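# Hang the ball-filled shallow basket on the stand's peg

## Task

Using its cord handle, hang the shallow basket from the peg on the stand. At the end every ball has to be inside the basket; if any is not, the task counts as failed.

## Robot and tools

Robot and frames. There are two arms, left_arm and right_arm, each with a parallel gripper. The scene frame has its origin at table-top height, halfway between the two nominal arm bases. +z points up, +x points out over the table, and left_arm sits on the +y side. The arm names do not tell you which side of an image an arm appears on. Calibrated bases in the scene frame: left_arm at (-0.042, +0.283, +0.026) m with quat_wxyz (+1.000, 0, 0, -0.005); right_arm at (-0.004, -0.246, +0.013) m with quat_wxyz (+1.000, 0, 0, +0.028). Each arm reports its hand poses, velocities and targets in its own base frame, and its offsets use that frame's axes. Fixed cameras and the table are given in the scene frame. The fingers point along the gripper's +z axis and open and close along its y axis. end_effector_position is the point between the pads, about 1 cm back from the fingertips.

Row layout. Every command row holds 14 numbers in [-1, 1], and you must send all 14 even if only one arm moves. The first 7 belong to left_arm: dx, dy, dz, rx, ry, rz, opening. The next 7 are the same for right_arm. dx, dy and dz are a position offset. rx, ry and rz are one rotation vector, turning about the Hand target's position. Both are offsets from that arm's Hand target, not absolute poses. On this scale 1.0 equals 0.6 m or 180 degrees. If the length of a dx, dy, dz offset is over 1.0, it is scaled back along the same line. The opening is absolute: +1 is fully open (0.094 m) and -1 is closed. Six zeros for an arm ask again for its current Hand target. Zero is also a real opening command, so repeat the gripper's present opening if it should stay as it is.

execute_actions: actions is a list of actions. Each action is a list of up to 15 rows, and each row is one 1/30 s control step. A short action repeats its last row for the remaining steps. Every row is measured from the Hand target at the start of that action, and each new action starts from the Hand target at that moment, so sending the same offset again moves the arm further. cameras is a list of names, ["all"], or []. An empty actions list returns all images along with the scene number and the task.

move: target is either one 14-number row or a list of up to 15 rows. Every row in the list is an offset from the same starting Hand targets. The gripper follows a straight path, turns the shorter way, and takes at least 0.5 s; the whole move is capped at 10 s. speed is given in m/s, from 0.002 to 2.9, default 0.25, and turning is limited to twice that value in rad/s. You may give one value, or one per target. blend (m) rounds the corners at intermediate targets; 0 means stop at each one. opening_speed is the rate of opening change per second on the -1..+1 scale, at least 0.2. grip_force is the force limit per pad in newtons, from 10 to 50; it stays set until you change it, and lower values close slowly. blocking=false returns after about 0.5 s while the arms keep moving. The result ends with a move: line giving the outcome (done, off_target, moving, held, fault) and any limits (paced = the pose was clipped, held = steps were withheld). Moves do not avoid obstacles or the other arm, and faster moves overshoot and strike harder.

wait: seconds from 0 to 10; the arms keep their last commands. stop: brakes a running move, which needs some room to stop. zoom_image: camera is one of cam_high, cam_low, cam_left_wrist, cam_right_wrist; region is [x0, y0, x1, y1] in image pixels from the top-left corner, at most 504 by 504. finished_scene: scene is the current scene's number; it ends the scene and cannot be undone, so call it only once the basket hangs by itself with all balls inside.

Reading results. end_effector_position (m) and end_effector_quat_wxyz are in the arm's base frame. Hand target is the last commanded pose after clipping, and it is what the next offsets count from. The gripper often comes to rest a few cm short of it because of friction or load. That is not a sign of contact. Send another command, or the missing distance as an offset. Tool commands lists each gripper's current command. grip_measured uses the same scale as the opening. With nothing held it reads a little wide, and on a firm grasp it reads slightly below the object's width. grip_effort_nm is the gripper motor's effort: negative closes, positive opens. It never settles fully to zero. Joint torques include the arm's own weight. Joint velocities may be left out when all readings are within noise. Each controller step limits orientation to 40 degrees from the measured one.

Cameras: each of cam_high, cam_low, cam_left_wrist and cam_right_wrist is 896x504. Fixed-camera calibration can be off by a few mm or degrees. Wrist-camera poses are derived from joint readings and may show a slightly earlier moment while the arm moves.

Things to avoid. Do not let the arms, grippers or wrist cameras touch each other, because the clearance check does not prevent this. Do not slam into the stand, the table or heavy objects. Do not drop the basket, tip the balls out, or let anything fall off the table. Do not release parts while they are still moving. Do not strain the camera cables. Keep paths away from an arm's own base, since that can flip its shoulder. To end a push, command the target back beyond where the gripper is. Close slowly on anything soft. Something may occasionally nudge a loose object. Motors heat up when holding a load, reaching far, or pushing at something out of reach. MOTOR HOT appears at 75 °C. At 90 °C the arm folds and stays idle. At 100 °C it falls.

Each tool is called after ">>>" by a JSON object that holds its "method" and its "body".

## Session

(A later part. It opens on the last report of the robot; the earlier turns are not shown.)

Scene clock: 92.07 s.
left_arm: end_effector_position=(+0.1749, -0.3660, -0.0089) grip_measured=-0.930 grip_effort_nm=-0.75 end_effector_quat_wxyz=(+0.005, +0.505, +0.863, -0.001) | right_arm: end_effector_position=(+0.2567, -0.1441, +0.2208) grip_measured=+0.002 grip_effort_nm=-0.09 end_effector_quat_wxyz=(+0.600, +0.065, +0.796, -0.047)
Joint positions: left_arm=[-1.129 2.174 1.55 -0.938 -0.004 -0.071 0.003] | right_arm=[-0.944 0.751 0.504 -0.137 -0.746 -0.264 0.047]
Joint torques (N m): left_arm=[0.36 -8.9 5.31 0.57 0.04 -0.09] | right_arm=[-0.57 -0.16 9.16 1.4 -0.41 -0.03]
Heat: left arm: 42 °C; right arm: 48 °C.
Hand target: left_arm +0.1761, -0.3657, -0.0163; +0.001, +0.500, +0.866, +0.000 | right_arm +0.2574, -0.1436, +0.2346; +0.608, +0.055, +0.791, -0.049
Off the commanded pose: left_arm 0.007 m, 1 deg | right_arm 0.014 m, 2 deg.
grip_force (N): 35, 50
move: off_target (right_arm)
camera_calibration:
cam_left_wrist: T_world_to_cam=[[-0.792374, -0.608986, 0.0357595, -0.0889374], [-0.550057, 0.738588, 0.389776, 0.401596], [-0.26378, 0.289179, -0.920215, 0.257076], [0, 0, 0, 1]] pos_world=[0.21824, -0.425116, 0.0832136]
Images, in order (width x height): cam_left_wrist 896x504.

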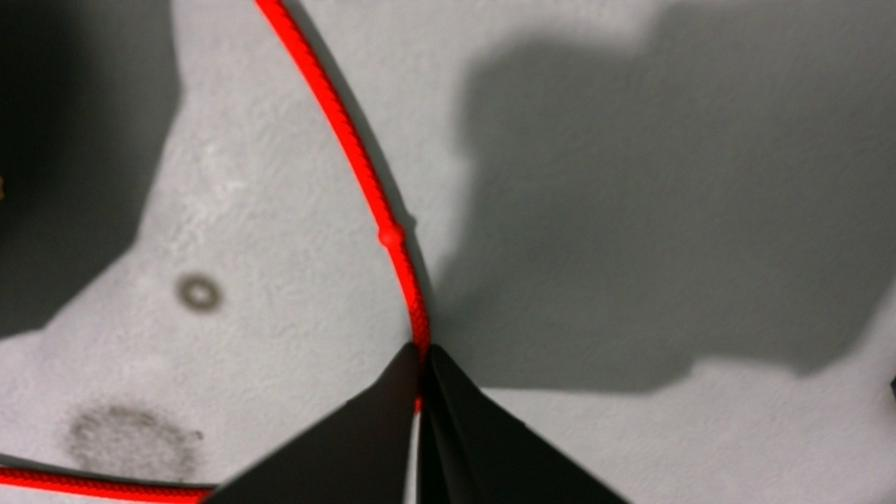

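>>> {"method": "move", "body": {"target": [[0.023,0.008,0.193,0,0,-0.037,-1,0,0,0,0,0,0,0],[0.14,0.027,0.31,0,0,-0.074,-1,0,0,0,0,0,0,0],[0.257,0.04,0.36,0,0,-0.111,-1,0,0,0,0,0,0,0]], "cameras": ["all"], "speed": 0.1, "blend": [0.03,0.03,0]}}

Scene clock: 97.90 s.
left_arm: end_effector_position=(+0.3272, -0.3368, +0.2013) grip_measured=-0.931 grip_effort_nm=-0.76 end_effector_quat_wxyz=(+0.125, +0.634, +0.763, -0.012) | right_arm: end_effector_position=(+0.2567, -0.1439, +0.2207) grip_measured=+0.002 grip_effort_nm=-0.09 end_effector_quat_wxyz=(+0.600, +0.065, +0.796, -0.047)
Joint positions: left_arm=[-0.804 2.244 2.495 -1.569 -0.004 0.584 0.003] | right_arm=[-0.944 0.751 0.504 -0.138 -0.747 -0.265 0.047]
Joint torques (N m): left_arm=[-0.13 -9.13 7.73 0.93 0.04 0.05] | right_arm=[-0.57 -0.17 9.1 1.4 -0.39 -0.01]
Heat: left arm: 43 °C; right arm: 48 °C.
Hand target: left_arm +0.3302, -0.3418, +0.1997; +0.001, +0.643, +0.766, +0.000 | right_arm +0.2574, -0.1436, +0.2346; +0.608, +0.055, +0.791, -0.049
Off the commanded pose: left_arm 0.006 m, 14 deg | right_arm 0.014 m, 2 deg.
joint sent to its limit (left arm) — joint 4 (wrist pitch), lower limit. The joint targets are off in orientation, not in position.
grip_force (N): 35, 50
move: off_target (left_arm, right_arm)
camera_calibration:
cam_left_wrist: T_world_to_cam=[[-0.943156, -0.324117, -0.073516, 0.20932], [-0.332224, 0.925536, 0.181689, 0.415451], [0.00915315, 0.195785, -0.980604, 0.373619], [0, 0, 0, 1]] pos_world=[0.332025, -0.389819, 0.306278]
cam_right_wrist: T_world_to_cam=[[-0.165966, -0.977135, 0.1329, -0.133967], [-0.624378, -0.00018975, -0.781122, 0.364989], [0.763287, -0.21262, -0.61007, 0.0186289], [0, 0, 0, 1]] pos_world=[0.191438, -0.126874, 0.31427]

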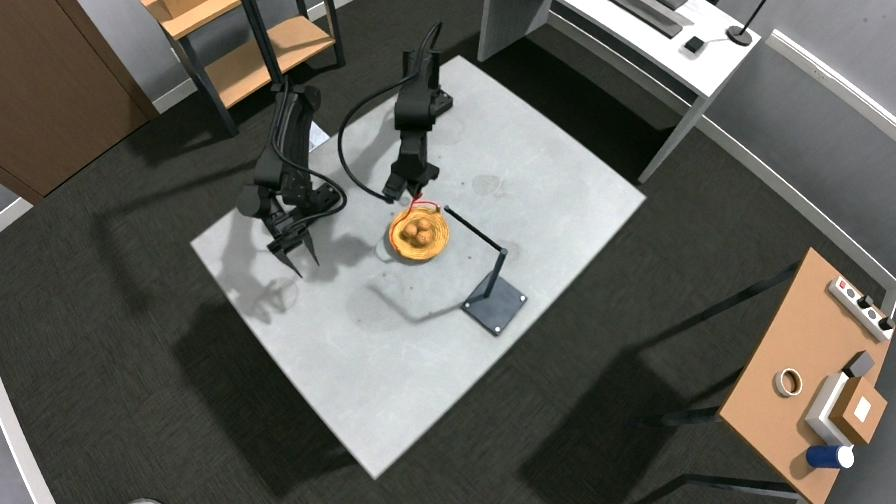

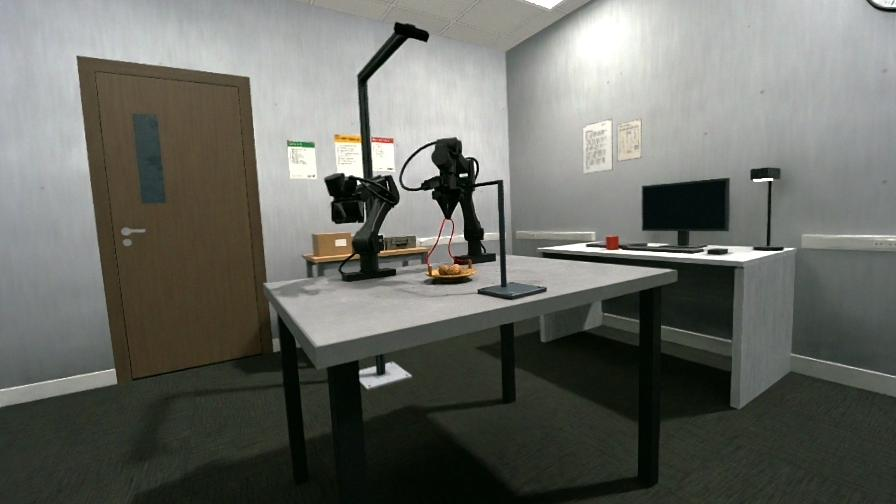

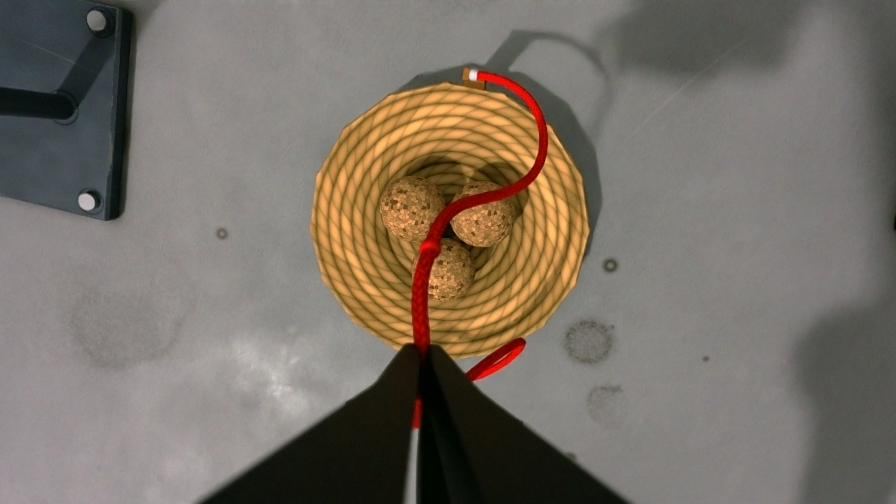

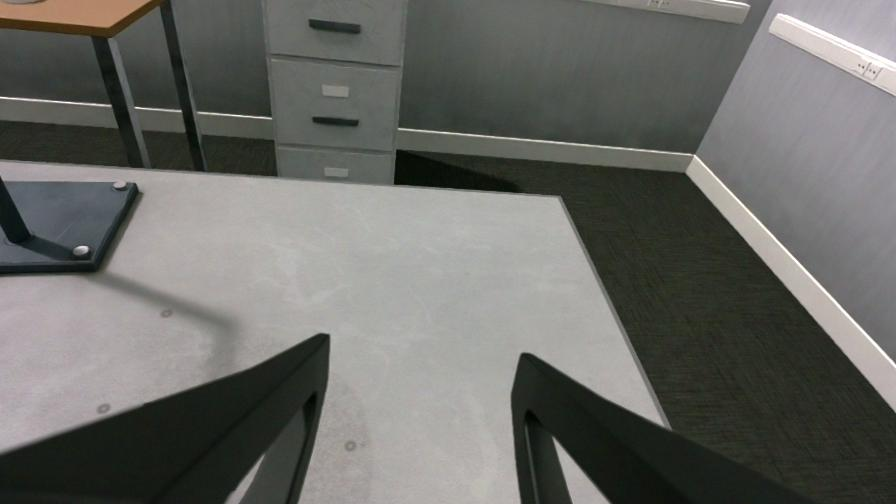

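>>> {"method": "zoom_image", "body": {"camera": "cam_low", "region": [390, 150, 550, 310]}}

>>> {"method": "zoom_image", "body": {"camera": "cam_high", "region": [360, 160, 480, 280]}}

Scaled by 3.150 from the camera's 896x504 image, which has a finer 1280x720 frame.

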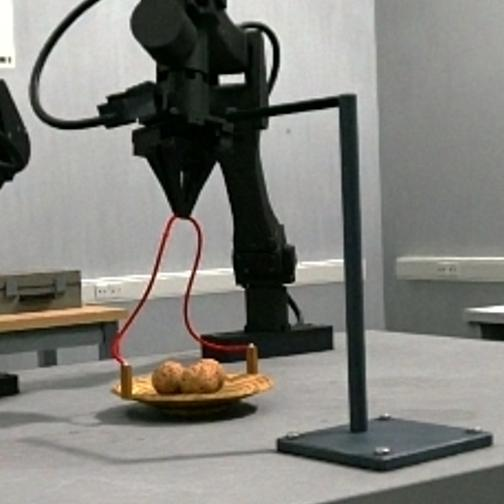

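Scaled by 4.200 from the camera's 896x504 image, which has a finer 1280x720 frame.

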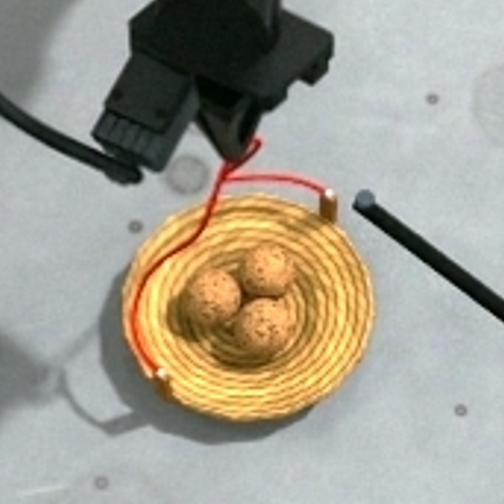

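>>> {"method": "move", "body": {"target": [0.027,-0.014,0.035,0,0,0,-1,0,0,0,0,0,0,0], "cameras": ["all"], "speed": 0.06}}

>>> {"method": "zoom_image", "body": {"camera": "cam_low", "region": [390, 150, 550, 310]}}

Scene clock: 103.33 s.
left_arm: end_effector_position=(+0.3411, -0.3475, +0.2228) grip_measured=-0.931 grip_effort_nm=-0.76 end_effector_quat_wxyz=(+0.172, +0.633, +0.755, -0.015) | right_arm: end_effector_position=(+0.2567, -0.1439, +0.2207) grip_measured=+0.002 grip_effort_nm=-0.09 end_effector_quat_wxyz=(+0.600, +0.065, +0.796, -0.047)
Joint positions: left_arm=[-0.798 2.278 2.623 -1.569 -0.004 0.597 0.003] | right_arm=[-0.944 0.751 0.504 -0.138 -0.747 -0.265 0.047]
Joint torques (N m): left_arm=[0.42 -9.1 7.69 1.14 0.04 0.05] | right_arm=[-0.53 -0.21 9.13 1.4 -0.4 -0.02]
Heat: left arm: 44 °C; right arm: 48 °C.
Hand target: left_arm +0.3464, -0.3502, +0.2207; +0.001, +0.643, +0.766, +0.000 | right_arm +0.2574, -0.1436, +0.2346; +0.608, +0.055, +0.791, -0.049
Off the commanded pose: left_arm 0.006 m, 20 deg | right_arm 0.014 m, 2 deg.
joint sent to its limit (left arm) — joint 4 (wrist pitch), lower limit. The joint targets are off in orientation, not in position.
grip_force (N): 35, 50
move: off_target (left_arm, right_arm)
camera_calibration:
cam_left_wrist: T_world_to_cam=[[-0.939053, -0.323284, -0.116904, 0.229201], [-0.334863, 0.937119, 0.098359, 0.449523], [0.0777554, 0.131511, -0.988261, 0.35274], [0, 0, 0, 1]] pos_world=[0.338333, -0.393549, 0.331179]
cam_right_wrist: T_world_to_cam=[[-0.165966, -0.977135, 0.1329, -0.133967], [-0.624378, -0.00018975, -0.781122, 0.364989], [0.763287, -0.21262, -0.61007, 0.0186289], [0, 0, 0, 1]] pos_world=[0.191438, -0.126874, 0.31427]

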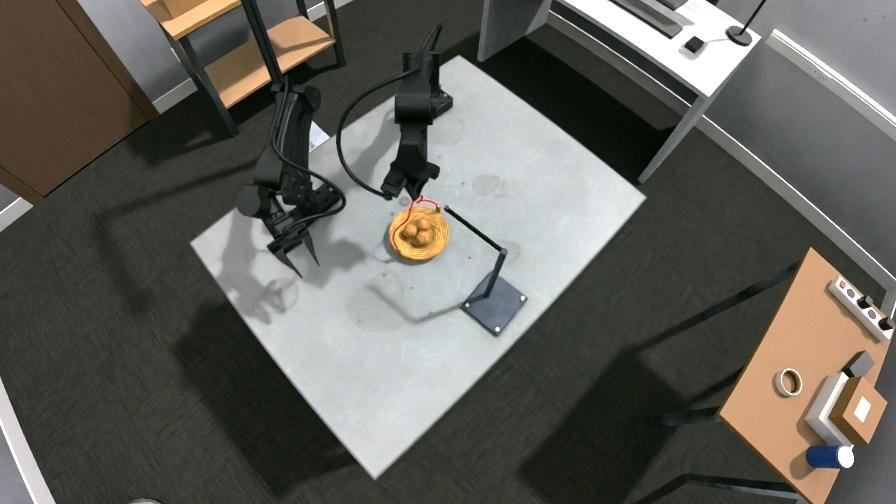

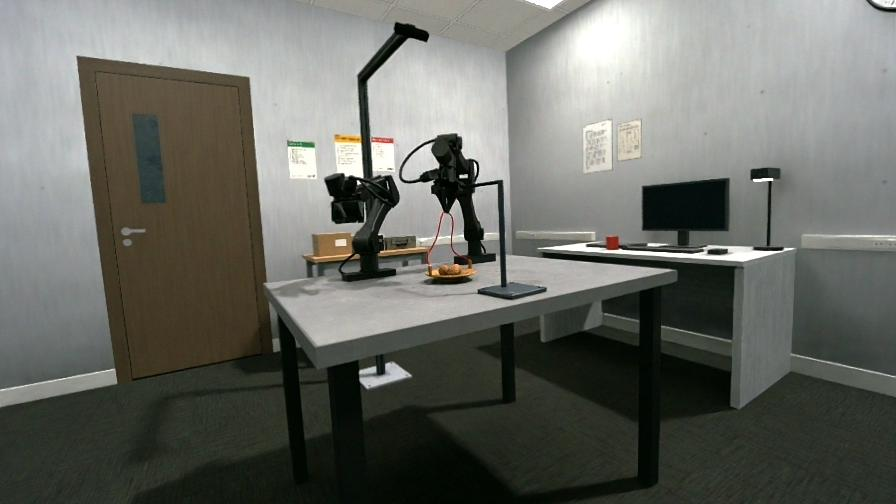

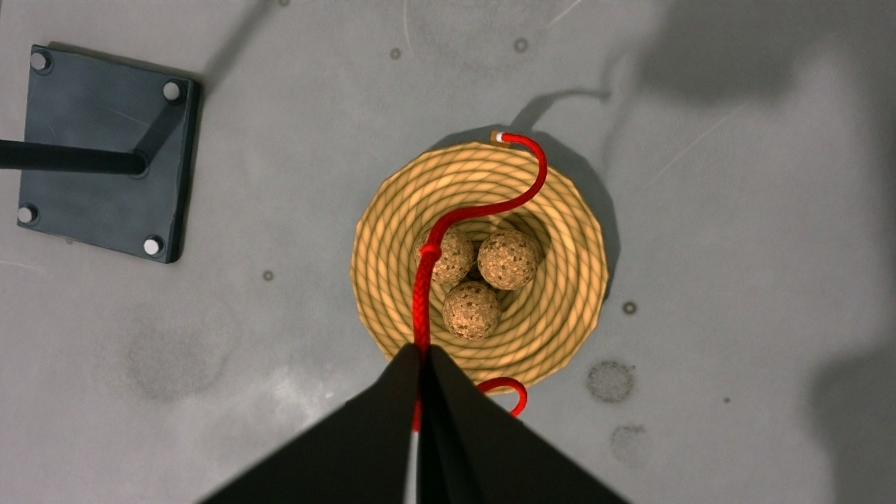

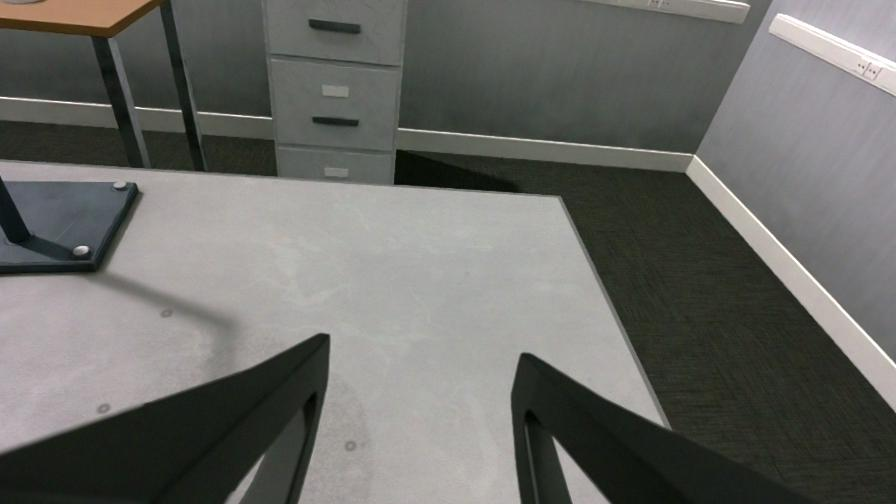

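Scaled by 3.150 from the camera's 896x504 image, which has a finer 1280x720 frame.

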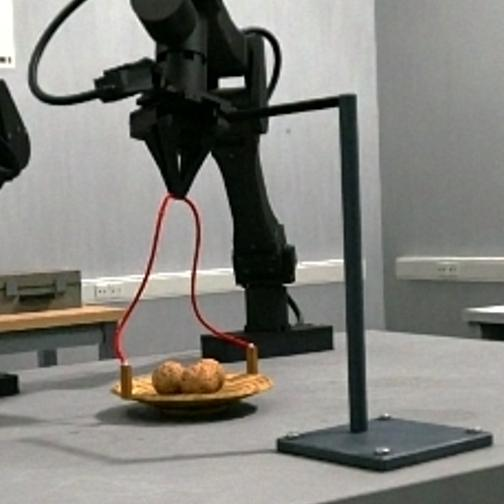

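>>> {"method": "move", "body": {"target": [0.003,0.005,0.013,0,0,0,-1,0,0,0,0,0,0,0], "cameras": ["all"], "speed": 0.04}}

>>> {"method": "zoom_image", "body": {"camera": "cam_low", "region": [410, 200, 490, 290]}}

Scene clock: 111.33 s.
left_arm: end_effector_position=(+0.3432, -0.3462, +0.2246) grip_measured=-0.931 grip_effort_nm=-0.76 end_effector_quat_wxyz=(+0.175, +0.633, +0.754, -0.015) | right_arm: end_effector_position=(+0.2567, -0.1439, +0.2207) grip_measured=+0.002 grip_effort_nm=-0.09 end_effector_quat_wxyz=(+0.600, +0.065, +0.796, -0.047)
Joint positions: left_arm=[-0.793 2.278 2.629 -1.569 -0.004 0.604 0.003] | right_arm=[-0.944 0.751 0.504 -0.138 -0.747 -0.265 0.047]
Joint torques (N m): left_arm=[0.55 -10.15 7.61 1.13 0.04 0.05] | right_arm=[-0.53 -0.17 9.14 1.39 -0.39 -0.02]
Heat: left arm: 44 °C; right arm: 48 °C.
Hand target: left_arm +0.3481, -0.3472, +0.2285; +0.001, +0.643, +0.766, +0.000 | right_arm +0.2574, -0.1436, +0.2346; +0.608, +0.055, +0.791, -0.049
Off the commanded pose: left_arm 0.006 m, 20 deg | right_arm 0.014 m, 2 deg.
joint sent to its limit (left arm) — joint 4 (wrist pitch), lower limit. The joint targets are off in orientation, not in position.
grip_force (N): 35, 50
move: off_target (left_arm, right_arm)
camera_calibration:
cam_left_wrist: T_world_to_cam=[[-0.938841, -0.322184, -0.121554, 0.233118], [-0.334008, 0.937885, 0.0938633, 0.449895], [0.0837622, 0.128723, -0.988137, 0.351146], [0, 0, 0, 1]] pos_world=[0.339717, -0.392043, 0.333088]
cam_right_wrist: T_world_to_cam=[[-0.165966, -0.977135, 0.1329, -0.133967], [-0.624378, -0.00018975, -0.781122, 0.364989], [0.763287, -0.21262, -0.61007, 0.0186289], [0, 0, 0, 1]] pos_world=[0.191438, -0.126874, 0.31427]

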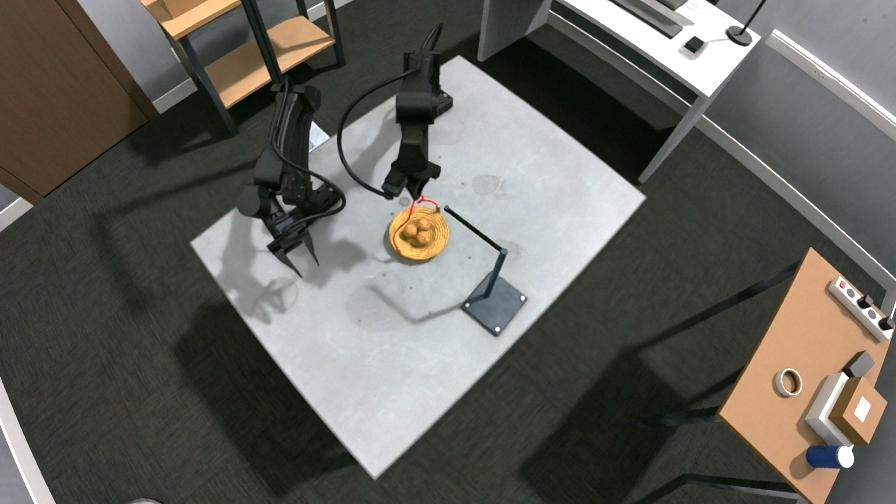

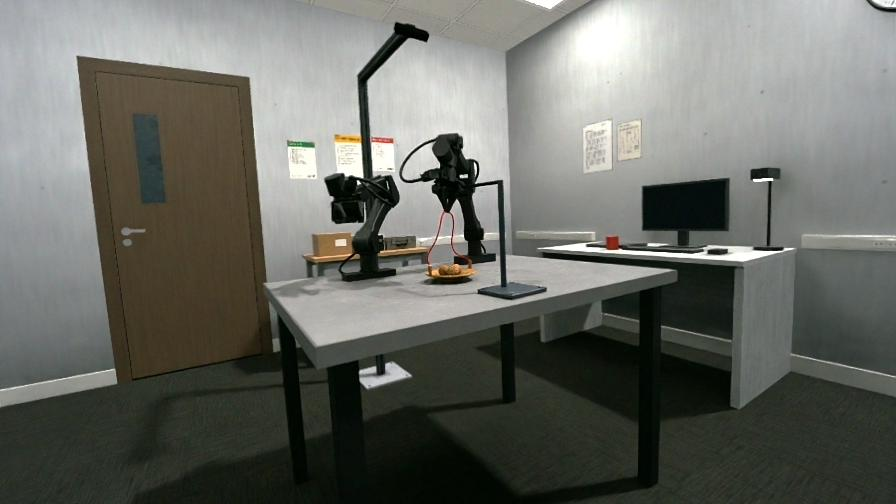

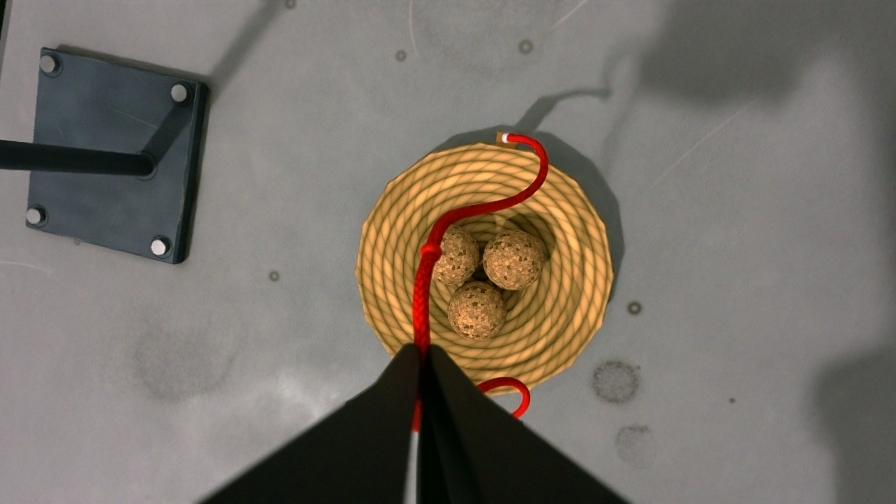

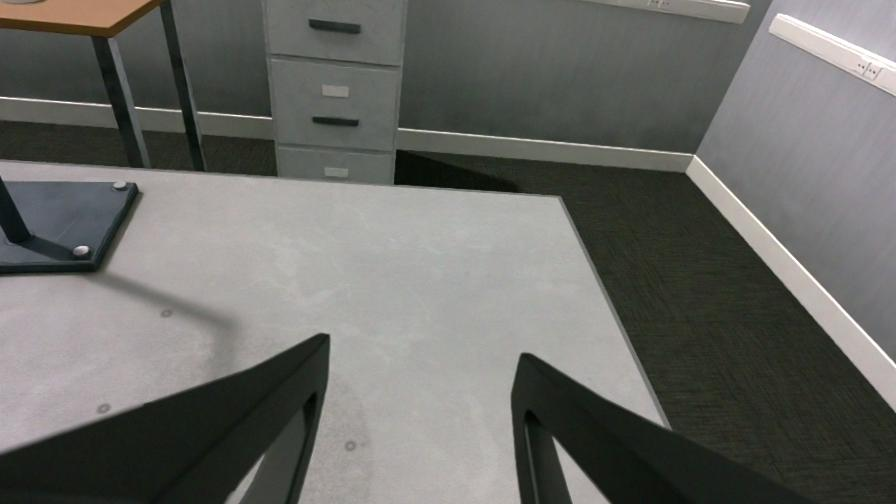

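Scaled by 5.600 from the camera's 896x504 image, which has a finer 1280x720 frame.

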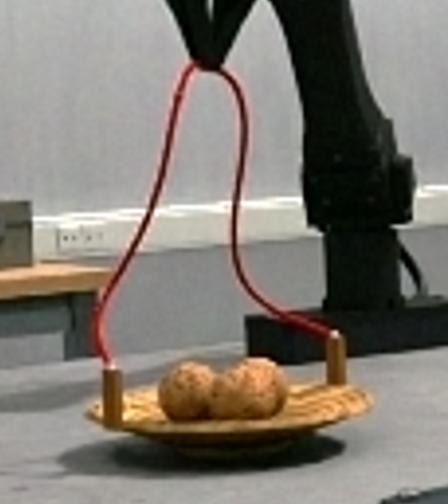

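>>> {"method": "move", "body": {"target": [0.0,0.0,0.02,0,0,0,-1,0,0,0,0,0,0,0], "cameras": ["cam_low","cam_left_wrist"], "speed": 0.04}}

>>> {"method": "zoom_image", "body": {"camera": "cam_low", "region": [410, 200, 490, 290]}}

Scene clock: 117.40 s.
left_arm: end_effector_position=(+0.3441, -0.3472, +0.2288) grip_measured=-0.931 grip_effort_nm=-0.76 end_effector_quat_wxyz=(+0.182, +0.632, +0.753, -0.015) | right_arm: end_effector_position=(+0.2567, -0.1439, +0.2207) grip_measured=+0.002 grip_effort_nm=-0.09 end_effector_quat_wxyz=(+0.600, +0.065, +0.796, -0.047)
Joint positions: left_arm=[-0.793 2.278 2.643 -1.569 -0.004 0.604 0.003] | right_arm=[-0.944 0.751 0.504 -0.138 -0.747 -0.265 0.047]
Joint torques (N m): left_arm=[0.55 -11.33 7.84 1.15 0.06 0.05] | right_arm=[-0.5 -0.18 9.17 1.39 -0.39 -0.03]
Heat: left arm: 45 °C; right arm: 49 °C.
Hand target: left_arm +0.3482, -0.3472, +0.2405; +0.001, +0.643, +0.766, +0.000 | right_arm +0.2574, -0.1436, +0.2346; +0.608, +0.055, +0.791, -0.049
Off the commanded pose: left_arm 0.012 m, 21 deg | right_arm 0.014 m, 2 deg.
joint sent to its limit (left arm) — joint 4 (wrist pitch), lower limit. The joint targets are off in orientation, not in position.
grip_force (N): 35, 50
move: off_target (left_arm, right_arm)
camera_calibration:
cam_left_wrist: T_world_to_cam=[[-0.937595, -0.323461, -0.12763, 0.23476], [-0.334905, 0.938751, 0.0811436, 0.454144], [0.0935659, 0.118824, -0.988497, 0.348598], [0, 0, 0, 1]] pos_world=[0.339588, -0.391814, 0.3377]
Images, in order (width x height): cam_low 896x504, cam_left_wrist 896x504.

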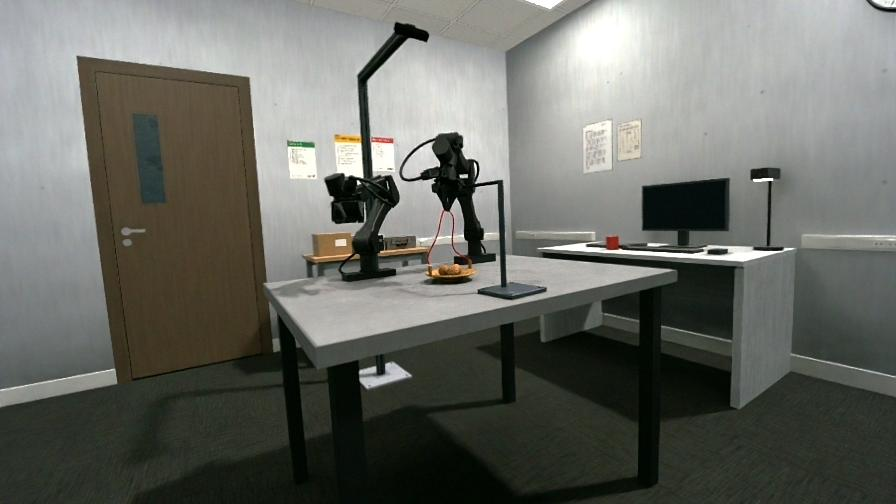

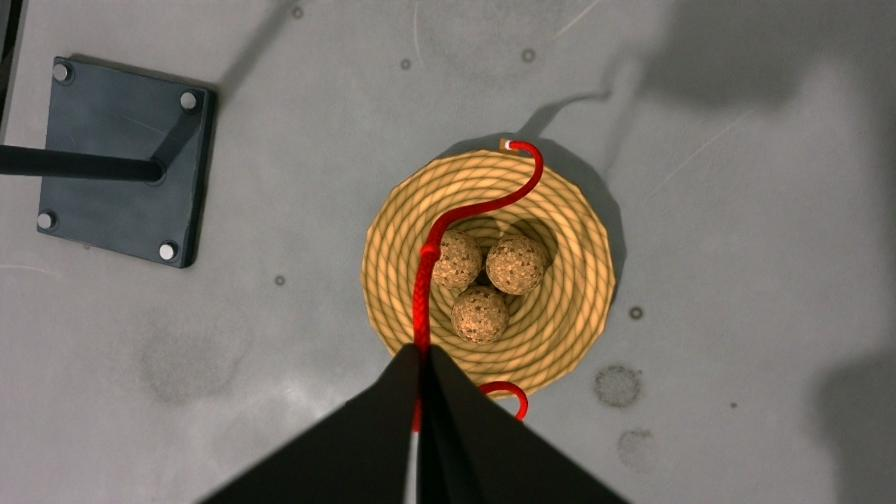

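Scaled by 5.600 from the camera's 896x504 image, which has a finer 1280x720 frame.

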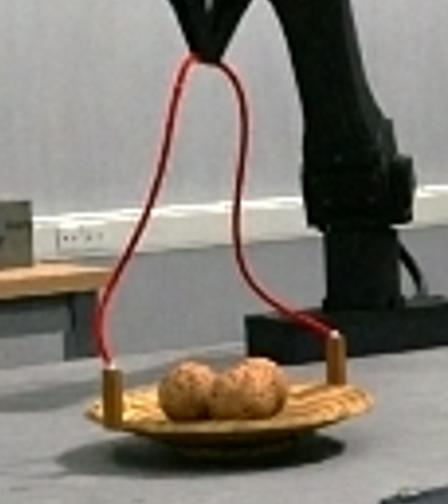

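>>> {"method": "move", "body": {"target": [0.0,0.0,0.015,-0.082,-0.083,0,-1,0,0,0,0,0,0,0], "cameras": ["cam_low","cam_left_wrist"], "speed": 0.04}}

>>> {"method": "zoom_image", "body": {"camera": "cam_low", "region": [410, 200, 490, 290]}}

Scene clock: 119.63 s.
left_arm: end_effector_position=(+0.3453, -0.3484, +0.2345) grip_measured=-0.931 grip_effort_nm=-0.76 end_effector_quat_wxyz=(+0.191, +0.631, +0.752, -0.016) | right_arm: end_effector_position=(+0.2567, -0.1439, +0.2207) grip_measured=+0.002 grip_effort_nm=-0.10 end_effector_quat_wxyz=(+0.600, +0.065, +0.796, -0.047)
Joint positions: left_arm=[-0.793 2.278 2.662 -1.569 -0.004 0.604 0.003] | right_arm=[-0.944 0.751 0.504 -0.138 -0.747 -0.265 0.047]
Joint torques (N m): left_arm=[0.44 -12.07 7.54 1.18 0 0.04] | right_arm=[-0.55 -0.16 9.17 1.4 -0.41 -0.01]
Heat: left arm: 45 °C; right arm: 49 °C.
Hand target: left_arm +0.3482, -0.3472, +0.2495; +0.182, +0.632, +0.753, -0.014 | right_arm +0.2574, -0.1436, +0.2346; +0.608, +0.055, +0.791, -0.049
Off the commanded pose: left_arm 0.015 m, 1 deg | right_arm 0.014 m, 2 deg.
joint sent to its limit (left arm) — joint 4 (wrist pitch), lower limit. The joint targets are off in orientation, not in position.
grip_force (N): 35, 50
move: off_target (left_arm, right_arm)
camera_calibration:
cam_left_wrist: T_world_to_cam=[[-0.935839, -0.325253, -0.135701, 0.236792], [-0.335866, 0.939744, 0.0638329, 0.459969], [0.106763, 0.105315, -0.988691, 0.345045], [0, 0, 0, 1]] pos_world=[0.339249, -0.391574, 0.343915]
Images, in order (width x height): cam_low 896x504, cam_left_wrist 896x504.

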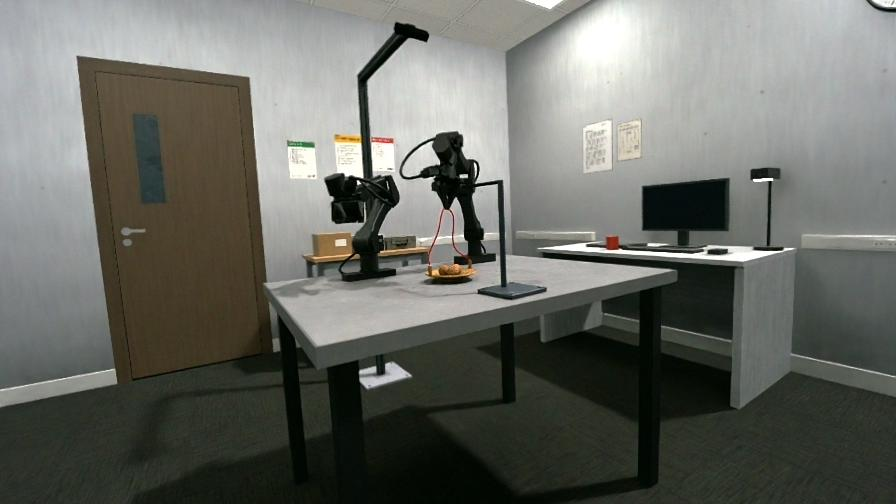

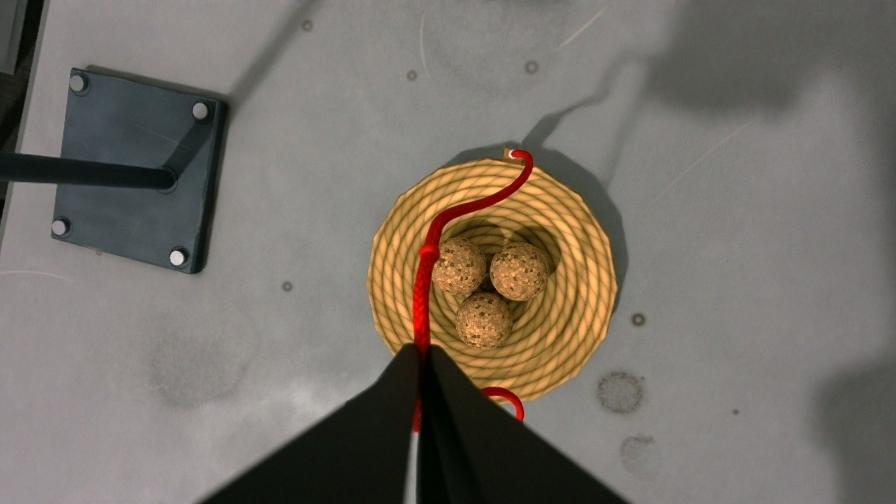

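Scaled by 5.600 from the camera's 896x504 image, which has a finer 1280x720 frame.

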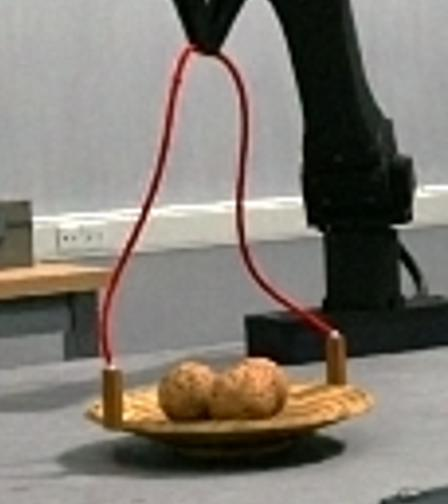

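>>> {"method": "move", "body": {"target": [0.0,0.0,0.012,-0.04,-0.04,0,-1,0,0,0,0,0,0,0], "cameras": ["cam_low","cam_left_wrist"], "speed": 0.04}}

>>> {"method": "zoom_image", "body": {"camera": "cam_low", "region": [410, 200, 490, 290]}}

Scene clock: 122.90 s.
left_arm: end_effector_position=(+0.3473, -0.3504, +0.2325) grip_measured=-0.931 grip_effort_nm=-0.76 end_effector_quat_wxyz=(+0.236, +0.625, +0.744, -0.020) | right_arm: end_effector_position=(+0.2567, -0.1439, +0.2207) grip_measured=+0.002 grip_effort_nm=-0.09 end_effector_quat_wxyz=(+0.600, +0.065, +0.796, -0.047)
Joint positions: left_arm=[-0.793 2.083 2.277 -1.287 -0.004 0.604 0.003] | right_arm=[-0.944 0.751 0.504 -0.138 -0.747 -0.265 0.047]
Joint torques (N m): left_arm=[0.44 -14.84 5.39 1.65 0 0.02] | right_arm=[-0.55 -0.17 9.13 1.4 -0.41 -0.02]
Motor temperatures (°C): left_arm=[32 38 44 36 29 27 29] | right_arm=[25 31 49 29 28 25 24]
Heat: left arm: 44 °C; right arm: 49 °C.
Hand target: left_arm +0.3482, -0.3473, +0.2567; +0.268, +0.619, +0.738, -0.022 | right_arm +0.2574, -0.1436, +0.2346; +0.608, +0.055, +0.791, -0.049
Off the commanded pose: left_arm 0.024 m, 4 deg | right_arm 0.014 m, 2 deg.
grip_force (N): 35, 50
move: off_target (left_arm, right_arm)
camera_calibration:
cam_left_wrist: T_world_to_cam=[[-0.925883, -0.335096, -0.174504, 0.239831], [-0.336955, 0.941313, -0.019769, 0.483067], [0.170887, 0.0404962, -0.984458, 0.297092], [0, 0, 0, 1]] pos_world=[0.334058, -0.386382, 0.343875]
Images, in order (width x height): cam_low 896x504, cam_left_wrist 896x504.

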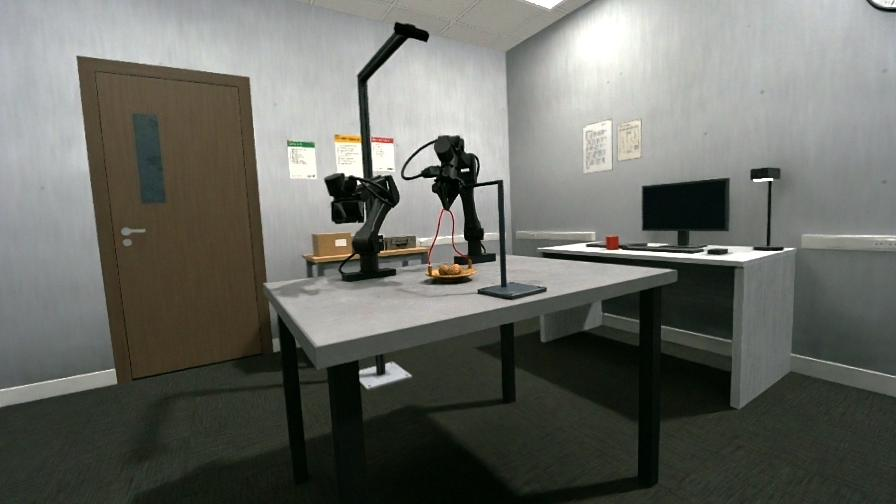

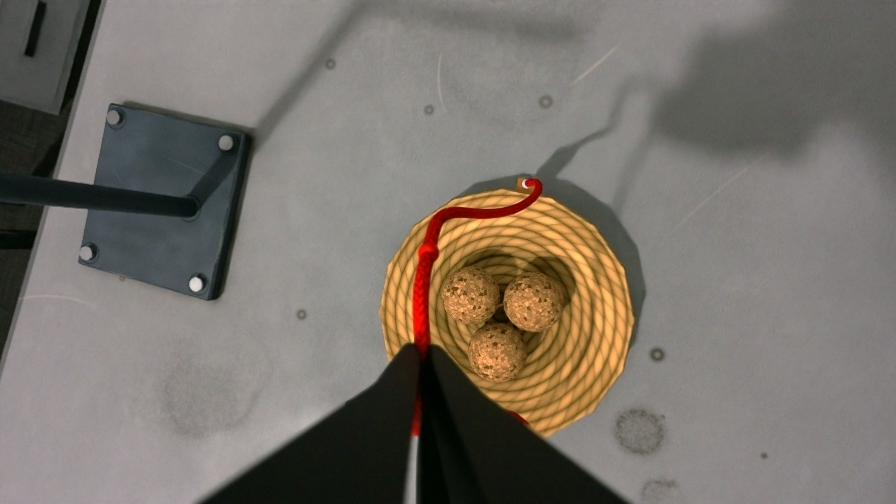

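Scaled by 5.600 from the camera's 896x504 image, which has a finer 1280x720 frame.

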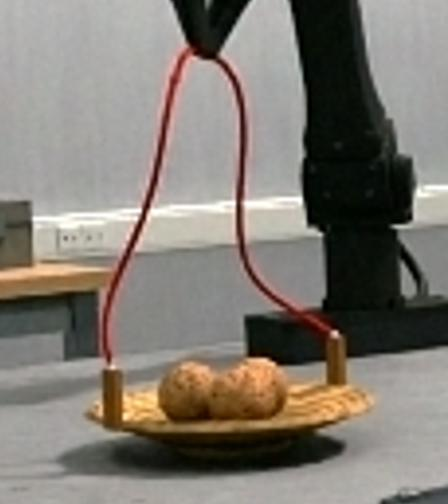

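>>> {"method": "move", "body": {"target": [0.0,0.0,0.02,0,0,0,-1,0,0,0,0,0,0,0], "cameras": ["cam_low","cam_left_wrist"], "speed": 0.04}}

>>> {"method": "zoom_image", "body": {"camera": "cam_low", "region": [410, 200, 490, 290]}}

Scene clock: 125.37 s.
left_arm: end_effector_position=(+0.3456, -0.3486, +0.2523) grip_measured=-0.931 grip_effort_nm=-0.76 end_effector_quat_wxyz=(+0.249, +0.623, +0.741, -0.022) | right_arm: end_effector_position=(+0.2567, -0.1439, +0.2207) grip_measured=+0.002 grip_effort_nm=-0.09 end_effector_quat_wxyz=(+0.600, +0.065, +0.796, -0.047)
Joint positions: left_arm=[-0.793 2.083 2.351 -1.333 -0.004 0.605 0.003] | right_arm=[-0.944 0.751 0.504 -0.138 -0.747 -0.265 0.047]
Joint torques (N m): left_arm=[0.4 -11.12 8.34 1.39 0.01 0.03] | right_arm=[-0.54 -0.16 9.14 1.39 -0.41 -0.02]
Heat: left arm: 44 °C; right arm: 49 °C.
Hand target: left_arm +0.3482, -0.3473, +0.2686; +0.268, +0.619, +0.738, -0.022 | right_arm +0.2574, -0.1436, +0.2346; +0.608, +0.055, +0.791, -0.049
Off the commanded pose: left_arm 0.017 m, 2 deg | right_arm 0.014 m, 2 deg.
grip_force (N): 35, 50
move: off_target (left_arm, right_arm)
camera_calibration:
cam_left_wrist: T_world_to_cam=[[-0.922535, -0.338287, -0.185717, 0.242851], [-0.336074, 0.940795, -0.0442557, 0.486864], [0.189693, 0.0215871, -0.981606, 0.302912], [0, 0, 0, 1]] pos_world=[0.330201, -0.382425, 0.363988]
Images, in order (width x height): cam_low 896x504, cam_left_wrist 896x504.

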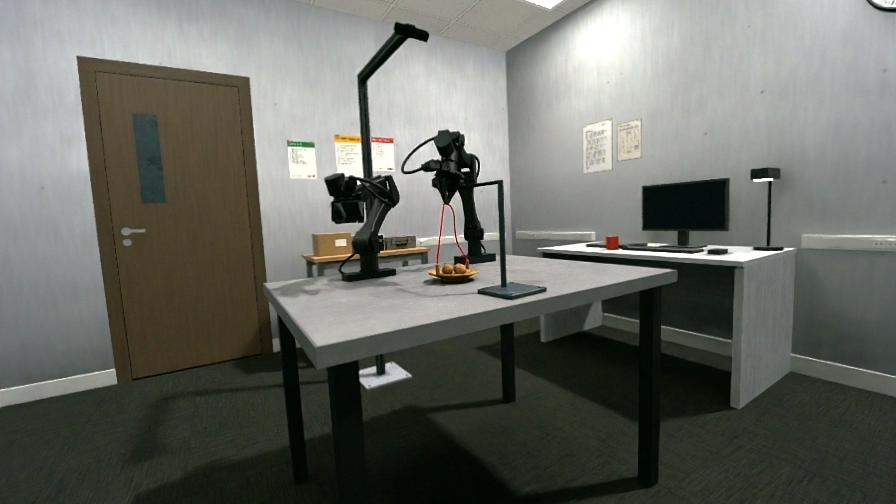

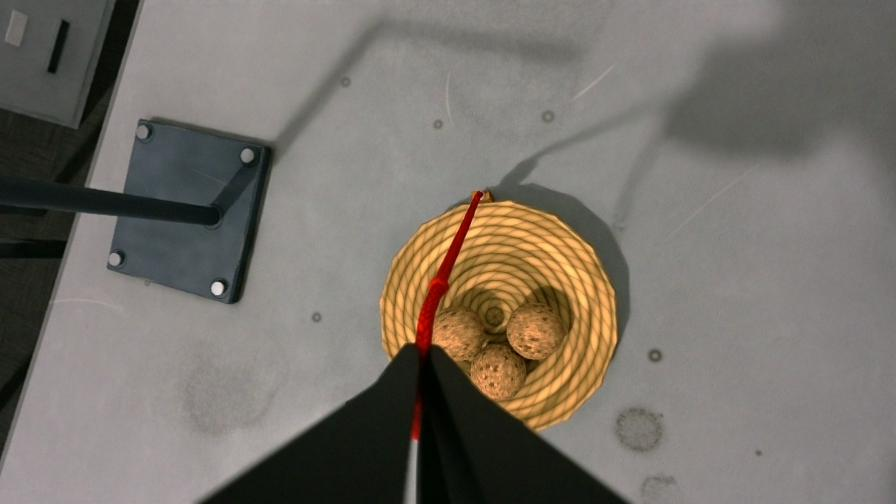

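Scaled by 5.600 from the camera's 896x504 image, which has a finer 1280x720 frame.

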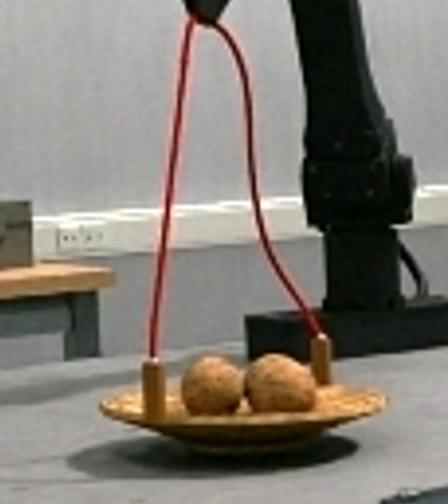

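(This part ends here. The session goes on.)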